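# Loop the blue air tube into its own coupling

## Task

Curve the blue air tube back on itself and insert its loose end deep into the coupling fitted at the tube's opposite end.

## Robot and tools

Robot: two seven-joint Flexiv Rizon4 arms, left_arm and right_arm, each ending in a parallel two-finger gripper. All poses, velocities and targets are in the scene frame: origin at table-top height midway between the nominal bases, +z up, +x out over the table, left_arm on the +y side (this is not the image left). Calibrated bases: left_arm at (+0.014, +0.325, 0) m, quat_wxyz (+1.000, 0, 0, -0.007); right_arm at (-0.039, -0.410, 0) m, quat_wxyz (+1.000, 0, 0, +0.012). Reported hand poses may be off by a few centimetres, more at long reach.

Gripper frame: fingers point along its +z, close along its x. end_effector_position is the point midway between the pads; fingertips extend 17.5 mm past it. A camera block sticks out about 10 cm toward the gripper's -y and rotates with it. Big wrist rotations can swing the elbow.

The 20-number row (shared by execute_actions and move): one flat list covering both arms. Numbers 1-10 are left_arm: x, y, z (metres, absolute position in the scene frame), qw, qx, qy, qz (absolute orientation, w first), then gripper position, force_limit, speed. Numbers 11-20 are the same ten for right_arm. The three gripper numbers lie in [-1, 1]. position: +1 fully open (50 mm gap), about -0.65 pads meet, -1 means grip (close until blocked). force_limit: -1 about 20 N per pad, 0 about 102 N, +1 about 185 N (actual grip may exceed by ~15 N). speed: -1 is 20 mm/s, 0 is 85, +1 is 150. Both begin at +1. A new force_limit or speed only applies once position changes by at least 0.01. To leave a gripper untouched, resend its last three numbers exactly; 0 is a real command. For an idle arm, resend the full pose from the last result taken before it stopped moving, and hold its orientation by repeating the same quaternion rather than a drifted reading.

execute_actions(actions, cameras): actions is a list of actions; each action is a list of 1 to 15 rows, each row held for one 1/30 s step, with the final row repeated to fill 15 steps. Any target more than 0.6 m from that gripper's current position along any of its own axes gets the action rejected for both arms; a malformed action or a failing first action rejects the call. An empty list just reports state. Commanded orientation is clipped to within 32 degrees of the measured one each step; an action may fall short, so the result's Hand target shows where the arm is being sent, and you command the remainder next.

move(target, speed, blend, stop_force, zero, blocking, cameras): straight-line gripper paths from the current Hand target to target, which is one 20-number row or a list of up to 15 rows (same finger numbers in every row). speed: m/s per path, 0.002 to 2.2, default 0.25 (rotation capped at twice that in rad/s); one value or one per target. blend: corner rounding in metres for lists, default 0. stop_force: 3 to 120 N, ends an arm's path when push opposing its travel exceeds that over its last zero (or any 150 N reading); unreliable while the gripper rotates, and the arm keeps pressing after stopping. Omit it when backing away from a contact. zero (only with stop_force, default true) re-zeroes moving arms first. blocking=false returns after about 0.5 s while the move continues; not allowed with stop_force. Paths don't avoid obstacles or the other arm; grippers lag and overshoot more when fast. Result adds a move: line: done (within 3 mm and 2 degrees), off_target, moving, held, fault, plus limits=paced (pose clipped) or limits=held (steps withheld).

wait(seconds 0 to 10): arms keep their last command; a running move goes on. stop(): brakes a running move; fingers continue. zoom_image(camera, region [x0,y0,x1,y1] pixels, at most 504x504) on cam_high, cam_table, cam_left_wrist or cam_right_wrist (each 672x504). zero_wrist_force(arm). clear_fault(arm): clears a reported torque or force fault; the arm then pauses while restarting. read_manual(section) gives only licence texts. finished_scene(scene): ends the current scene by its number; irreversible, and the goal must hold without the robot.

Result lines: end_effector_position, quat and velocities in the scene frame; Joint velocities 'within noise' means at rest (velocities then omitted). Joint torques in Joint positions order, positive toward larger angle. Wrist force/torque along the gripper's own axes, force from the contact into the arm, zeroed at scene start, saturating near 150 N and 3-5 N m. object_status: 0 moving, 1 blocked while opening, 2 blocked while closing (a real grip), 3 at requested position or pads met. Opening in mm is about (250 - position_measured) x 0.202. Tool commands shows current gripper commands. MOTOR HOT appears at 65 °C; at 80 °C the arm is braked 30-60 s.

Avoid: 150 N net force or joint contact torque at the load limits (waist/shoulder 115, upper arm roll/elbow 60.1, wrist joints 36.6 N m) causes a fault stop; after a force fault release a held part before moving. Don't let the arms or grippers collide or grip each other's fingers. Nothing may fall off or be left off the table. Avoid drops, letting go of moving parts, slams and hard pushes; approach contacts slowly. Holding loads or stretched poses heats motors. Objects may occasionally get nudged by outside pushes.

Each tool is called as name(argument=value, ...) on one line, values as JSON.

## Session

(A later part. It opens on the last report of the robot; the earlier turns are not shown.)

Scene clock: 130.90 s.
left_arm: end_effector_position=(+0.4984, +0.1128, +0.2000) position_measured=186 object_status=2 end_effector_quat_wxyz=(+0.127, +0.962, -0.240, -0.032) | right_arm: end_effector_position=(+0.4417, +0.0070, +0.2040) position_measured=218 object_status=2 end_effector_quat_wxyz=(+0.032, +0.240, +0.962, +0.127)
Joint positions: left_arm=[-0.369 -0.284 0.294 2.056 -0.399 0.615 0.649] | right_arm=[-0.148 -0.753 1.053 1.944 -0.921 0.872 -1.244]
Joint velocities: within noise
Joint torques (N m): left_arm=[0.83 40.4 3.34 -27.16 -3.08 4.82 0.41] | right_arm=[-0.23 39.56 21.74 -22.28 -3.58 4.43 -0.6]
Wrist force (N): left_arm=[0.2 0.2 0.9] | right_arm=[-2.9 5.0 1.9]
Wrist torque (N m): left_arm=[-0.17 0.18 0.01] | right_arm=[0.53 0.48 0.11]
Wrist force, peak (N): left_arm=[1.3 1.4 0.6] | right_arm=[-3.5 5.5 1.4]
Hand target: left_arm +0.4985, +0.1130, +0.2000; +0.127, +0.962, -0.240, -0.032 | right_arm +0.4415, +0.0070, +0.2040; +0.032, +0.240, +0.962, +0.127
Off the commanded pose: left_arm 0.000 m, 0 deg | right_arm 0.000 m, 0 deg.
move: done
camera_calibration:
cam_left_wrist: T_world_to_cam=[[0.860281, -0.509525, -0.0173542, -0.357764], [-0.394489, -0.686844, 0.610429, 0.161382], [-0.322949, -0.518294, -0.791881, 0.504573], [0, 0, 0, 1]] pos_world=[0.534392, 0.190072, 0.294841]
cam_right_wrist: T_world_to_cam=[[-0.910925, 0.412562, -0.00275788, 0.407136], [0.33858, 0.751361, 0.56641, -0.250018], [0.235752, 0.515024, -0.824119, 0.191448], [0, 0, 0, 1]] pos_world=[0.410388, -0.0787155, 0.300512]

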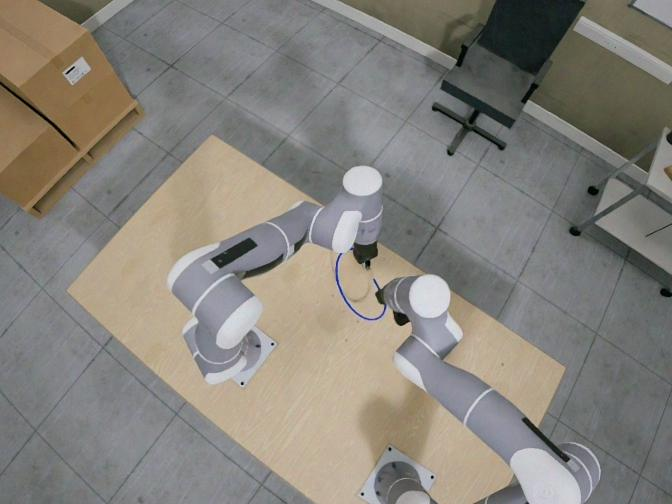

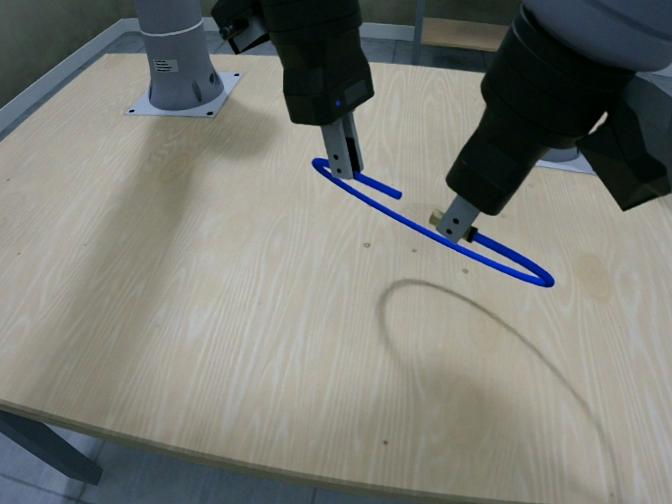

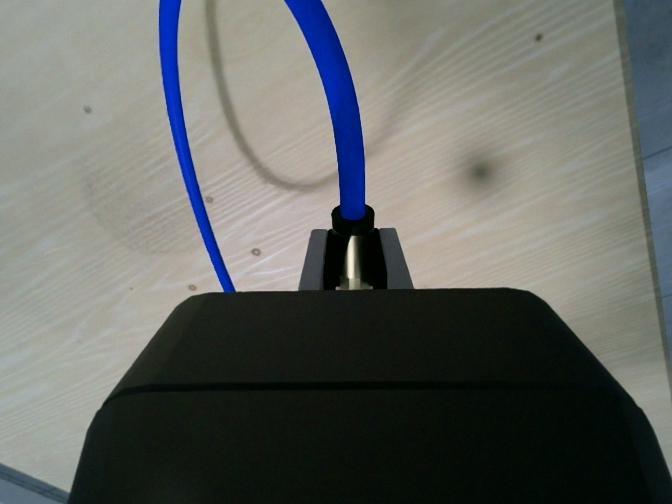

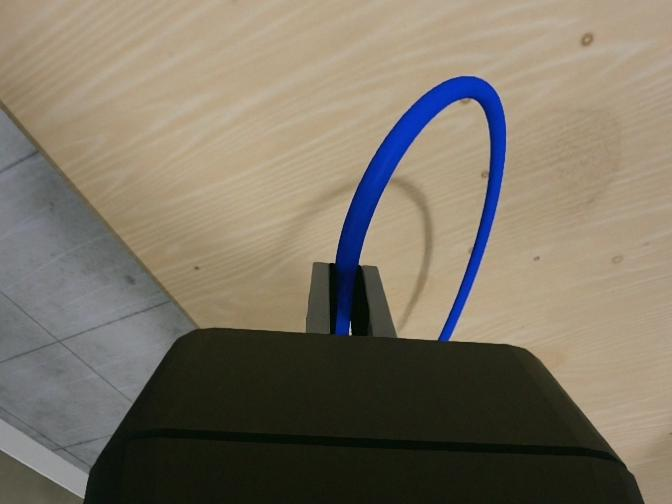

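move(target=[0.4985,0.113,0.2,0.1266,0.9620,-0.2398,-0.0316,-1,-0.5,-1,0.4561,0.0321,0.199,0.0316,0.2398,0.9620,0.1266,-1,-0.5,-1], speed=0.05, cameras=["cam_high","cam_table"])

zoom_image(camera="cam_table", region=[350, 170, 470, 260])

zoom_image(camera="cam_high", region=[360, 260, 388, 288])

Scene clock: 152.07 s.
left_arm: end_effector_position=(+0.4984, +0.1128, +0.2000) position_measured=186 object_status=2 end_effector_quat_wxyz=(+0.127, +0.962, -0.240, -0.032) | right_arm: end_effector_position=(+0.4561, +0.0323, +0.1991) position_measured=218 object_status=2 end_effector_quat_wxyz=(+0.032, +0.240, +0.962, +0.127)
Joint positions: left_arm=[-0.369 -0.284 0.294 2.056 -0.399 0.615 0.649] | right_arm=[-0.073 -0.797 1.02 1.868 -0.934 0.849 -1.233]
Joint velocities: within noise
Joint torques (N m): left_arm=[0.98 40.7 3.65 -27.06 -3.28 4.99 0.24] | right_arm=[0.22 43.53 22.08 -22.35 -3.73 4.54 -0.33]
Wrist force (N): left_arm=[0.1 0.1 0.9] | right_arm=[-2.7 4.8 1.6]
Wrist torque (N m): left_arm=[-0.19 0.14 0.12] | right_arm=[0.50 0.49 -0.01]
Wrist force, peak (N): left_arm=[0.3 0.2 1.2] | right_arm=[-2.9 6.4 2.4]
Hand target: left_arm +0.4985, +0.1130, +0.2000; +0.127, +0.962, -0.240, -0.032 | right_arm +0.4561, +0.0321, +0.1990; +0.032, +0.240, +0.962, +0.127
Off the commanded pose: left_arm 0.000 m, 0 deg | right_arm 0.000 m, 0 deg.
move: done
Images, in order (width x height): cam_high 672x504, cam_table 672x504.

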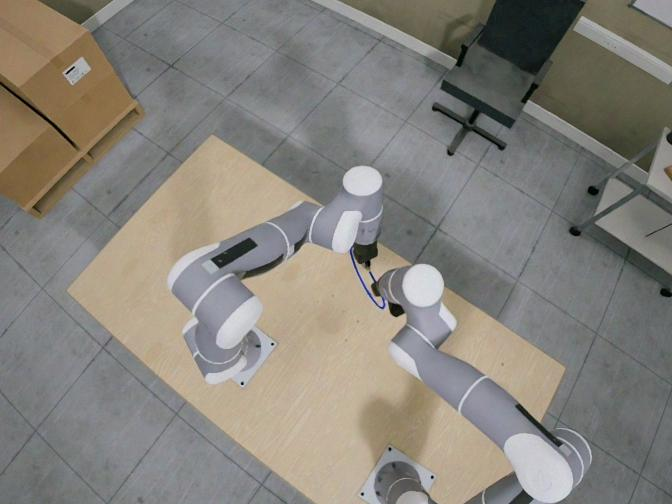

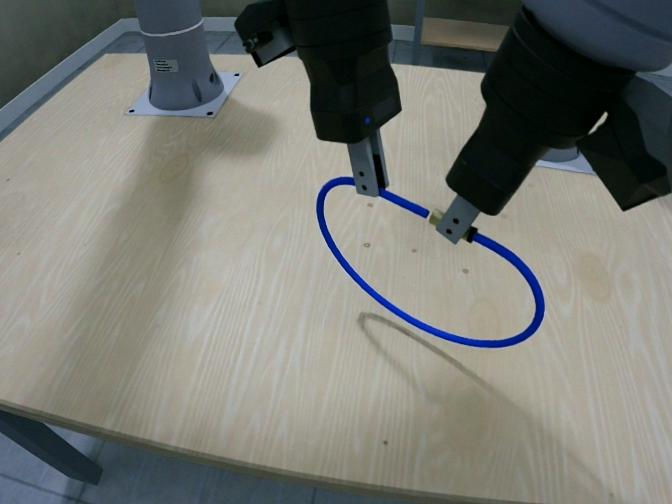

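Scaled by 4.200 from the camera's 672x504 image, which has a finer 960x720 frame.

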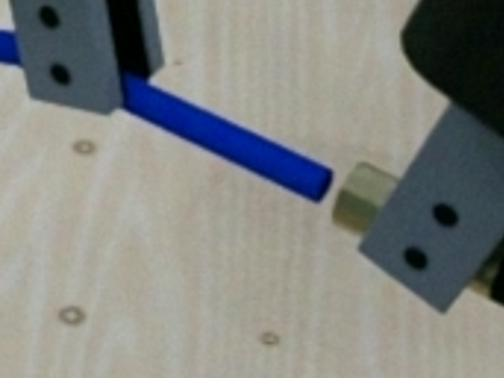

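Scaled by 18.000 from the camera's 672x504 image, which has a finer 960x720 frame.

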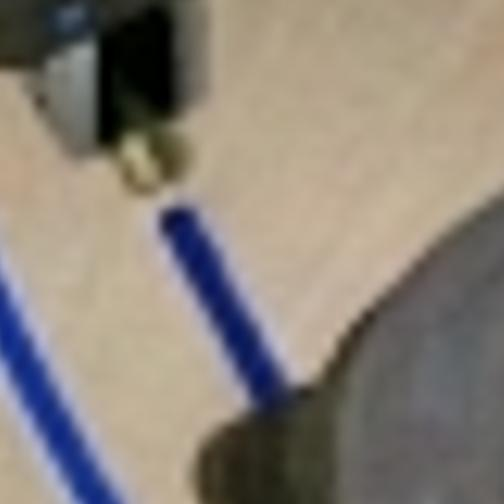

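move(target=[[0.4985,0.113,0.2,0.1266,0.9620,-0.2398,-0.0316,-1,-0.5,-1,0.4565,0.0342,0.1995,0.0316,0.2398,0.9620,0.1266,-1,-0.5,-1],[0.4985,0.113,0.2,0.1266,0.9620,-0.2398,-0.0316,-1,-0.5,-1,0.463,0.0465,0.1995,0.0316,0.2398,0.9620,0.1266,-1,-0.5,-1]], speed=0.012, stop_force=12, cameras=["cam_high","cam_table"])

zoom_image(camera="cam_table", region=[350, 170, 470, 260])

zoom_image(camera="cam_high", region=[360, 260, 388, 288])

Scene clock: 165.10 s.
left_arm: end_effector_position=(+0.4984, +0.1129, +0.1999) position_measured=186 object_status=2 end_effector_quat_wxyz=(+0.127, +0.962, -0.240, -0.032) | right_arm: end_effector_position=(+0.4631, +0.0466, +0.1997) position_measured=218 object_status=2 end_effector_quat_wxyz=(+0.032, +0.240, +0.962, +0.127)
Joint positions: left_arm=[-0.369 -0.284 0.294 2.056 -0.399 0.615 0.649] | right_arm=[-0.035 -0.818 1.009 1.824 -0.933 0.83 -1.231]
Joint velocities: within noise
Joint torques (N m): left_arm=[0.41 41.16 3.05 -27.5 -3.6 4.94 0.24] | right_arm=[0.82 44.77 22.94 -22.28 -3.68 4.76 -0.45]
Wrist force (N): left_arm=[-0.6 -1.3 1.5] | right_arm=[-3.2 4.0 1.0]
Wrist torque (N m): left_arm=[-0.15 0.13 0.14] | right_arm=[0.50 0.44 0.03]
Wrist force, peak (N): left_arm=[-0.5 -1.4 1.5] | right_arm=[-2.8 5.1 1.5]
Hand target: left_arm +0.4985, +0.1130, +0.2000; +0.127, +0.962, -0.240, -0.032 | right_arm +0.4630, +0.0465, +0.1995; +0.032, +0.240, +0.962, +0.127
Off the commanded pose: left_arm 0.000 m, 0 deg | right_arm 0.000 m, 0 deg.
move: done
Images, in order (width x height): cam_high 672x504, cam_table 672x504.

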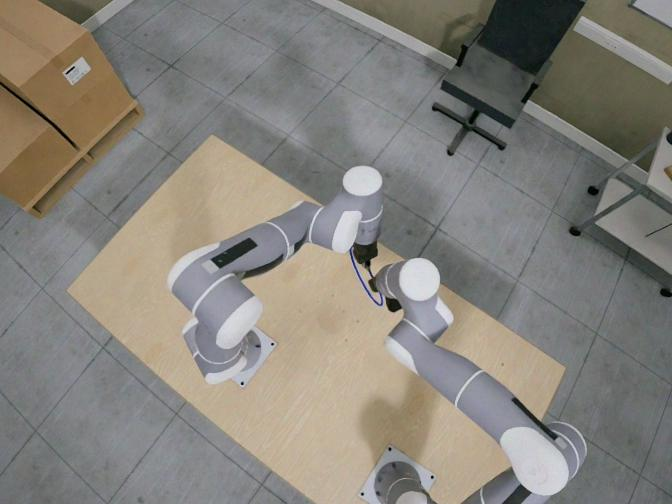

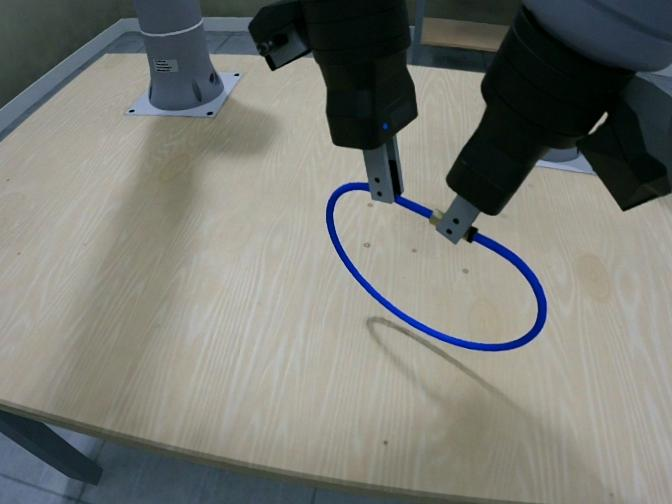

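Scaled by 4.200 from the camera's 672x504 image, which has a finer 960x720 frame.

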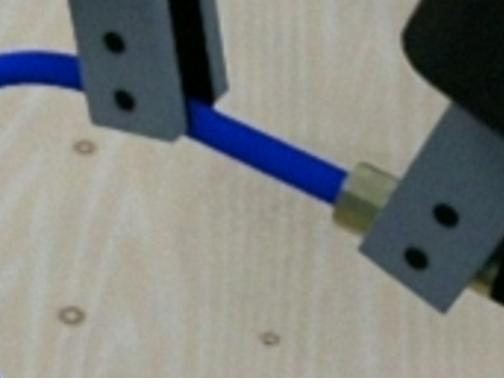

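Scaled by 18.000 from the camera's 672x504 image, which has a finer 960x720 frame.

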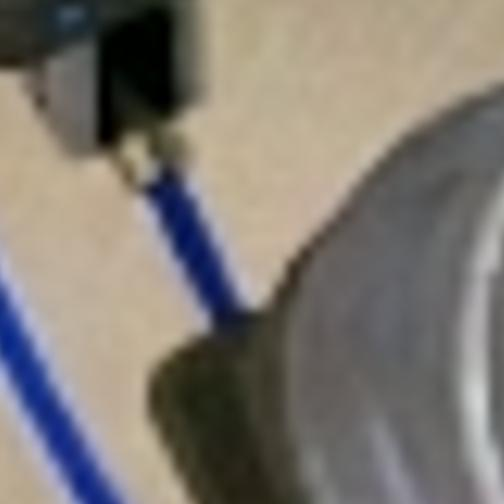

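move(target=[0.4985,0.113,0.2,0.1266,0.9620,-0.2398,-0.0316,-1,-0.5,-1,0.4681,0.0560,0.1995,0.0316,0.2398,0.9620,0.1266,-1,-0.5,-1], speed=0.012, stop_force=30, cameras=["cam_high","cam_table"])

zoom_image(camera="cam_table", region=[350, 170, 470, 260])

Scene clock: 172.80 s.
left_arm: end_effector_position=(+0.4995, +0.1147, +0.2000) position_measured=186 object_status=2 end_effector_quat_wxyz=(+0.126, +0.962, -0.239, -0.031) | right_arm: end_effector_position=(+0.4680, +0.0547, +0.1985) position_measured=218 object_status=2 end_effector_quat_wxyz=(+0.031, +0.240, +0.962, +0.125)
Joint positions: left_arm=[-0.368 -0.284 0.296 2.056 -0.398 0.617 0.649] | right_arm=[-0.011 -0.832 1.001 1.794 -0.933 0.815 -1.231]
Joint velocities: within noise
Joint torques (N m): left_arm=[-7.76 41.73 -5.16 -25.61 -5.39 1.81 0.23] | right_arm=[4.61 46.4 26.49 -26.99 -4.96 8.49 -0.47]
Wrist force (N): left_arm=[-0.7 -16.1 -1.5] | right_arm=[-3.4 -10.5 -5.4]
Wrist torque (N m): left_arm=[0.14 0.10 0.16] | right_arm=[0.68 0.42 0.04]
Wrist force, peak (N): left_arm=[-0.6 -17.6 -0.7] | right_arm=[-3.6 -10.6 -5.7]
Hand target: left_arm +0.4985, +0.1130, +0.2000; +0.127, +0.962, -0.240, -0.032 | right_arm +0.4681, +0.0560, +0.1995; +0.032, +0.240, +0.962, +0.127
Off the commanded pose: left_arm 0.002 m, 0 deg | right_arm 0.002 m, 0 deg.
move: done
Images, in order (width x height): cam_high 672x504, cam_table 672x504.

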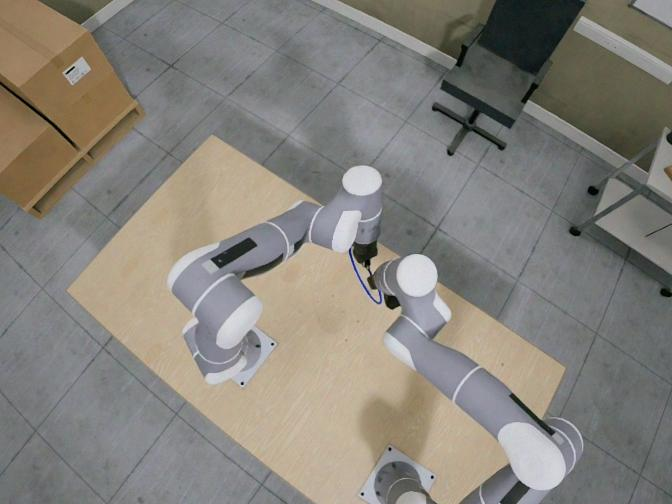

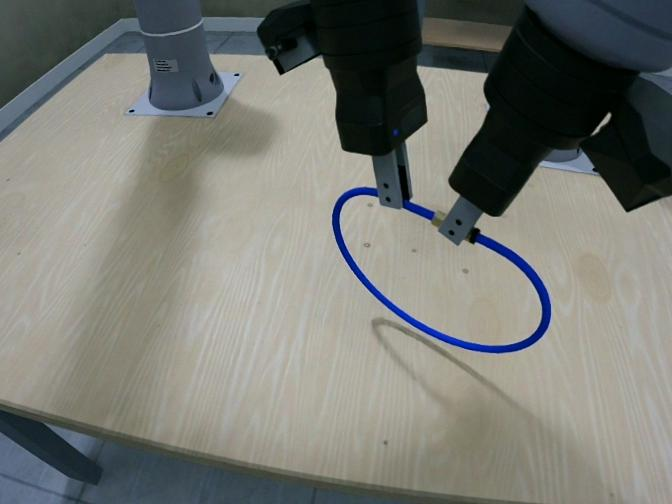

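Scaled by 4.200 from the camera's 672x504 image, which has a finer 960x720 frame.

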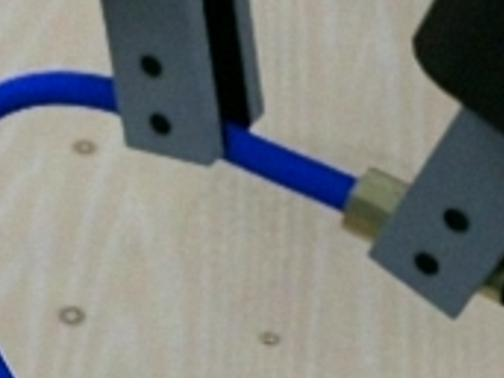

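move(target=[0.4985,0.113,0.2,0.1266,0.9620,-0.2398,-0.0316,-1,-0.5,-1,0.4719,0.0631,0.1995,0.0316,0.2398,0.9620,0.1266,-1,-0.5,-1], speed=0.012, stop_force=27, cameras=["cam_high","cam_table"])

zoom_image(camera="cam_table", region=[350, 170, 470, 260])

Scene clock: 178.30 s.
left_arm: end_effector_position=(+0.5019, +0.1176, +0.2006) position_measured=186 object_status=2 end_effector_quat_wxyz=(+0.124, +0.963, -0.237, -0.028) | right_arm: end_effector_position=(+0.4710, +0.0594, +0.1960) position_measured=218 object_status=2 end_effector_quat_wxyz=(+0.030, +0.241, +0.962, +0.122)
Joint positions: left_arm=[-0.366 -0.284 0.3 2.055 -0.397 0.62 0.649] | right_arm=[0.007 -0.844 0.995 1.773 -0.931 0.801 -1.231]
Joint velocities: within noise
Joint torques (N m): left_arm=[-21.23 40.59 -18.56 -20.42 -7.56 -3.92 0.25] | right_arm=[9.77 50.56 32.8 -36.84 -7.58 15.27 -0.52]
Wrist force (N): left_arm=[0.2 -40.8 -8.3] | right_arm=[-3.0 -35.3 -9.5]
Wrist torque (N m): left_arm=[-3.83 0.12 0.15] | right_arm=[-2.83 0.44 0.05]
Wrist force, peak (N): left_arm=[0.1 -41.4 -8.2] | right_arm=[-3.0 -36.0 -10.6]
Hand target: left_arm +0.4985, +0.1130, +0.2000; +0.127, +0.962, -0.240, -0.032 | right_arm +0.4719, +0.0631, +0.1995; +0.032, +0.240, +0.962, +0.127
Off the commanded pose: left_arm 0.006 m, 1 deg | right_arm 0.005 m, 1 deg.
move: off_target (left_arm, right_arm)
Images, in order (width x height): cam_high 672x504, cam_table 672x504.

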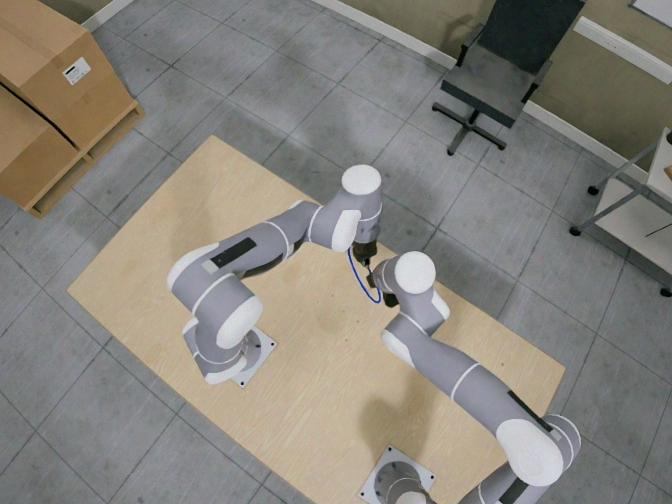

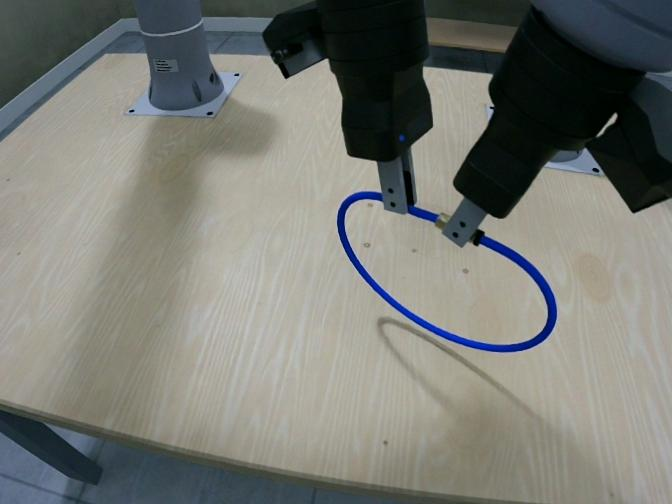

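Scaled by 4.200 from the camera's 672x504 image, which has a finer 960x720 frame.

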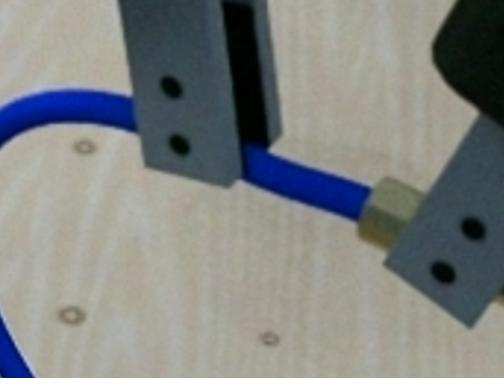

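move(target=[[0.4985,0.113,0.2,0.1266,0.9620,-0.2398,-0.0316,-1,-0.5,-1,0.4681,0.0560,0.1995,0.0316,0.2398,0.9620,0.1266,-1,-0.5,-1],[0.4985,0.113,0.05,0.1266,0.9620,-0.2398,-0.0316,-1,-0.5,-1,0.4681,0.0560,0.0500,0.0316,0.2398,0.9620,0.1266,-1,-0.5,-1]], speed=0.08, cameras=["cam_high","cam_table"])

move(target=[0.4985,0.113,0.0225,0.1266,0.9620,-0.2398,-0.0316,-1,-0.5,-1,0.4681,0.0560,0.0230,0.0316,0.2398,0.9620,0.1266,-1,-0.5,-1], speed=0.03, cameras=["cam_table"])

zoom_image(camera="cam_table", region=[330, 200, 530, 350])

Scene clock: 188.90 s.
left_arm: end_effector_position=(+0.4994, +0.1145, +0.0500) position_measured=186 object_status=2 end_effector_quat_wxyz=(+0.126, +0.962, -0.239, -0.031) | right_arm: end_effector_position=(+0.4680, +0.0547, +0.0489) position_measured=218 object_status=2 end_effector_quat_wxyz=(+0.031, +0.240, +0.962, +0.125)
Joint positions: left_arm=[-0.323 -0.562 0.169 2.164 -0.633 0.975 0.855] | right_arm=[0.103 -1.008 0.716 1.835 -1.208 1.091 -1.049]
Joint velocities: within noise
Joint torques (N m): left_arm=[-5.68 46 -2.61 -18.34 -1.62 1.94 0.46] | right_arm=[4.01 53.41 26.81 -20.96 -3.79 7.83 -0.56]
Wrist force (N): left_arm=[-0.6 -12.0 -0.8] | right_arm=[-4.0 -6.5 -3.4]
Wrist torque (N m): left_arm=[0.18 0.08 0.05] | right_arm=[0.84 0.41 0.20]
Wrist force, peak (N): left_arm=[0.2 -41.3 -8.0] | right_arm=[-3.0 -35.5 -10.5]
Hand target: left_arm +0.4985, +0.1130, +0.0500; +0.127, +0.962, -0.240, -0.032 | right_arm +0.4681, +0.0560, +0.0500; +0.032, +0.240, +0.962, +0.127
Off the commanded pose: left_arm 0.002 m, 0 deg | right_arm 0.002 m, 0 deg.
move: done
Images, in order (width x height): cam_high 672x504, cam_table 672x504.

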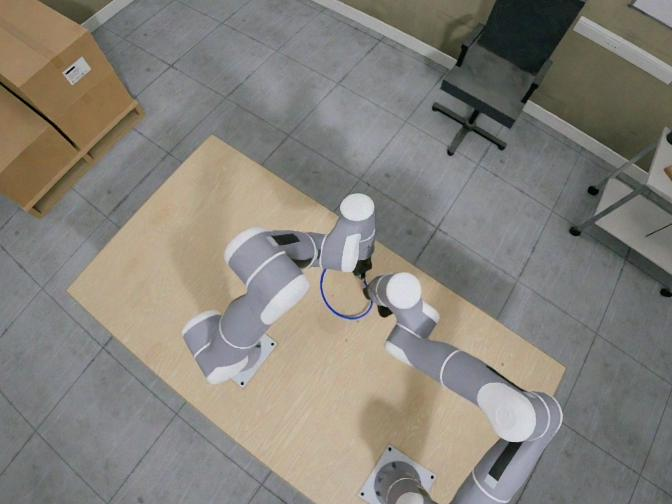

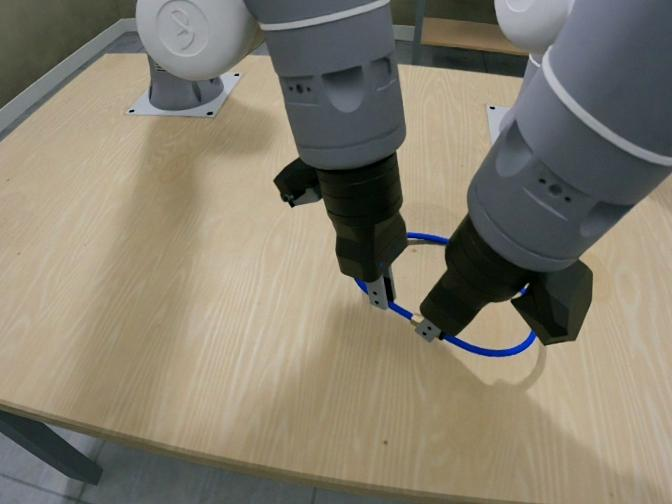

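Scene clock: 190.07 s.
left_arm: end_effector_position=(+0.4994, +0.1144, +0.0225) position_measured=186 object_status=2 end_effector_quat_wxyz=(+0.126, +0.962, -0.239, -0.031) | right_arm: end_effector_position=(+0.4680, +0.0546, +0.0219) position_measured=218 object_status=2 end_effector_quat_wxyz=(+0.031, +0.240, +0.962, +0.125)
Joint positions: left_arm=[-0.306 -0.621 0.131 2.168 -0.682 1.038 0.898] | right_arm=[0.127 -1.046 0.662 1.825 -1.26 1.137 -1.011]
Joint velocities: within noise
Joint torques (N m): left_arm=[-5 46.36 -2.17 -16.75 -1.09 2.07 0.48] | right_arm=[3.81 54.92 26.73 -19.89 -3.51 7.61 -0.49]
Wrist force (N): left_arm=[-0.5 -10.4 -1.6] | right_arm=[-3.7 -5.6 -3.2]
Wrist torque (N m): left_arm=[0.19 0.10 0.04] | right_arm=[0.84 0.39 0.19]
Wrist force, peak (N): left_arm=[-0.9 -12.4 -0.8] | right_arm=[-4.1 -6.4 -5.0]
Hand target: left_arm +0.4985, +0.1130, +0.0225; +0.127, +0.962, -0.240, -0.032 | right_arm +0.4681, +0.0560, +0.0230; +0.032, +0.240, +0.962, +0.127
Off the commanded pose: left_arm 0.002 m, 0 deg | right_arm 0.002 m, 0 deg.
move: done
Images, in order (width x height): cam_table 672x504.

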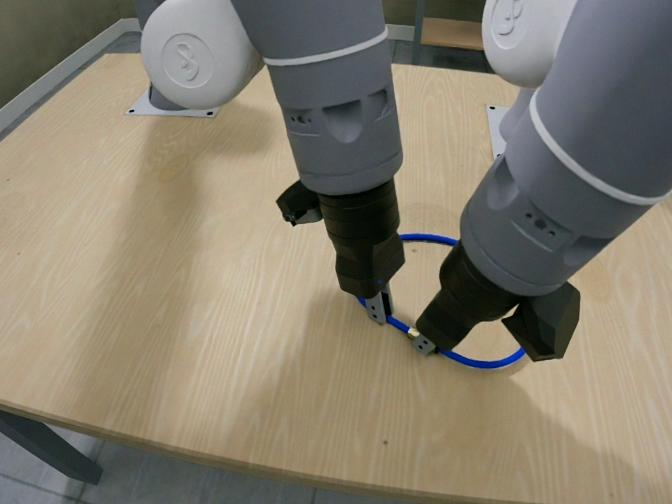

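Scaled by 2.520 from the camera's 672x504 image, which has a finer 960x720 frame.

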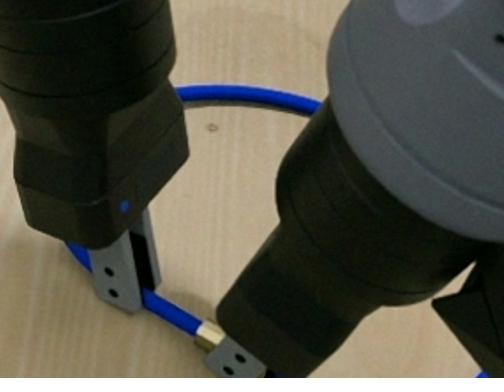

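move(target=[[0.4988,0.1135,0.0225,0.1266,0.9620,-0.2398,-0.0316,-1,-0.5,-1,0.4680,0.0556,0.0225,0.0316,0.2398,0.9620,0.1266,0.2,-0.5,-1],[0.4988,0.1135,0.0222,0.1266,0.9620,-0.2398,-0.0316,0.2,-0.5,-1,0.4680,0.0556,0.0225,0.0316,0.2398,0.9620,0.1266,0.21,-0.5,-1],[0.4988,0.1135,0.09,0.1266,0.9620,-0.2398,-0.0316,0.2,-0.5,-1,0.4680,0.0556,0.09,0.0316,0.2398,0.9620,0.1266,0.21,-0.5,-1]], speed=[0.03,0.03,0.05], cameras=["cam_table"])

move(target=[[0.49,0.18,0.22,0.1266,0.9620,-0.2398,-0.0316,0.2,-0.5,-1,0.38,-0.15,0.22,0.0316,0.2398,0.9620,0.1266,0.21,-0.5,-1],[0.47,0.35,0.25,0.1266,0.9620,-0.2398,-0.0316,0.2,-0.5,-1,0.35,-0.3,0.25,0.0316,0.2398,0.9620,0.1266,0.21,-0.5,-1]], speed=0.2, blend=[0.03,0], cameras=["cam_high","cam_table"])

zoom_image(camera="cam_table", region=[330, 220, 530, 370])

Scene clock: 204.73 s.
left_arm: end_effector_position=(+0.4989, +0.1135, +0.0901) position_measured=123 object_status=3 end_effector_quat_wxyz=(+0.127, +0.962, -0.240, -0.032) | right_arm: end_effector_position=(+0.4680, +0.0557, +0.0901) position_measured=121 object_status=3 end_effector_quat_wxyz=(+0.032, +0.240, +0.962, +0.127)
Joint positions: left_arm=[-0.343 -0.48 0.216 2.149 -0.562 0.88 0.795] | right_arm=[0.07 -0.955 0.795 1.841 -1.129 1.024 -1.104]
Joint velocities: within noise
Joint torques (N m): left_arm=[0.46 44.03 4.23 -21.3 -1.96 4.47 0.21] | right_arm=[-0.25 51.09 23.3 -18.67 -2.87 4.75 -0.58]
Wrist force (N): left_arm=[0.4 -0.5 0.5] | right_arm=[-0.7 2.8 0.4]
Wrist torque (N m): left_arm=[-0.02 0.11 0.13] | right_arm=[0.42 0.15 0.00]
Wrist force, peak (N): left_arm=[-0.4 -11.2 -0.6] | right_arm=[-3.7 -5.7 -3.3]
Hand target: left_arm +0.4988, +0.1135, +0.0900; +0.127, +0.962, -0.240, -0.032 | right_arm +0.4680, +0.0556, +0.0900; +0.032, +0.240, +0.962, +0.127
Off the commanded pose: left_arm 0.000 m, 0 deg | right_arm 0.000 m, 0 deg.
move: done
Images, in order (width x height): cam_table 672x504.

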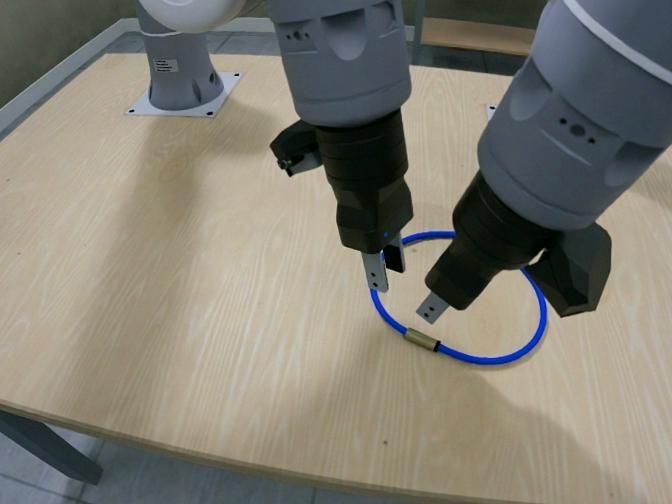

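Scene clock: 207.47 s.
left_arm: end_effector_position=(+0.4701, +0.3501, +0.2501) position_measured=123 object_status=3 end_effector_quat_wxyz=(+0.127, +0.962, -0.240, -0.031) | right_arm: end_effector_position=(+0.3500, -0.3000, +0.2500) position_measured=121 object_status=3 end_effector_quat_wxyz=(+0.032, +0.240, +0.962, +0.127)
Joint positions: left_arm=[-0.112 -0.157 0.533 2.03 -0.26 0.374 1.021] | right_arm=[-1.525 -0.554 1.809 2.411 -0.534 0.827 -1.984]
Joint velocities: within noise
Joint torques (N m): left_arm=[0.68 33.17 2.91 -28.59 -4.06 4.39 0.28] | right_arm=[-0.04 6.8 13.8 -25.23 -4.09 4.76 -0.62]
Wrist force (N): left_arm=[0.5 -0.3 0.0] | right_arm=[-0.7 3.3 0.4]
Wrist torque (N m): left_arm=[-0.01 0.09 0.14] | right_arm=[0.52 0.15 -0.01]
Wrist force, peak (N): left_arm=[-2.3 -4.2 -2.4] | right_arm=[-0.7 5.3 3.1]
Hand target: left_arm +0.4700, +0.3500, +0.2500; +0.127, +0.962, -0.240, -0.032 | right_arm +0.3500, -0.3000, +0.2500; +0.032, +0.240, +0.962, +0.127
Off the commanded pose: left_arm 0.000 m, 0 deg | right_arm 0.000 m, 0 deg.
move: done
Images, in order (width x height): cam_high 672x504, cam_table 672x504.

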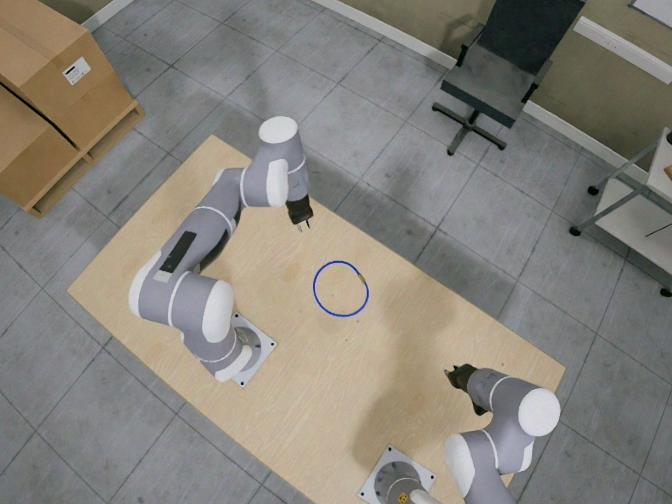

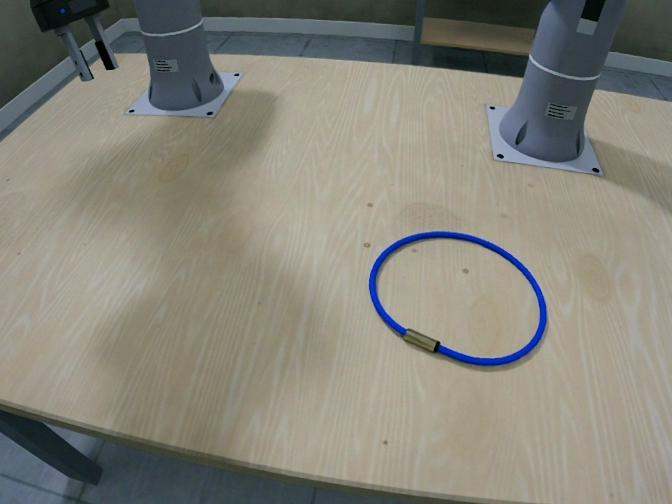

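Scaled by 2.520 from the camera's 672x504 image, which has a finer 960x720 frame.

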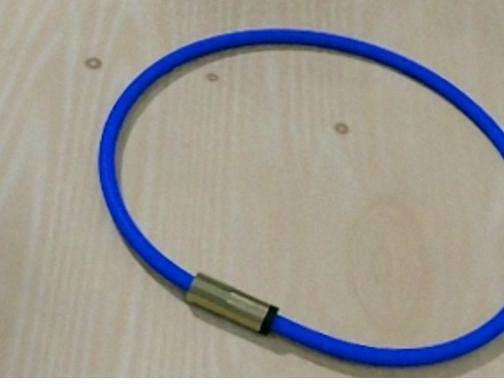

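finished_scene(scene=2)

The scene is finished: the task was done.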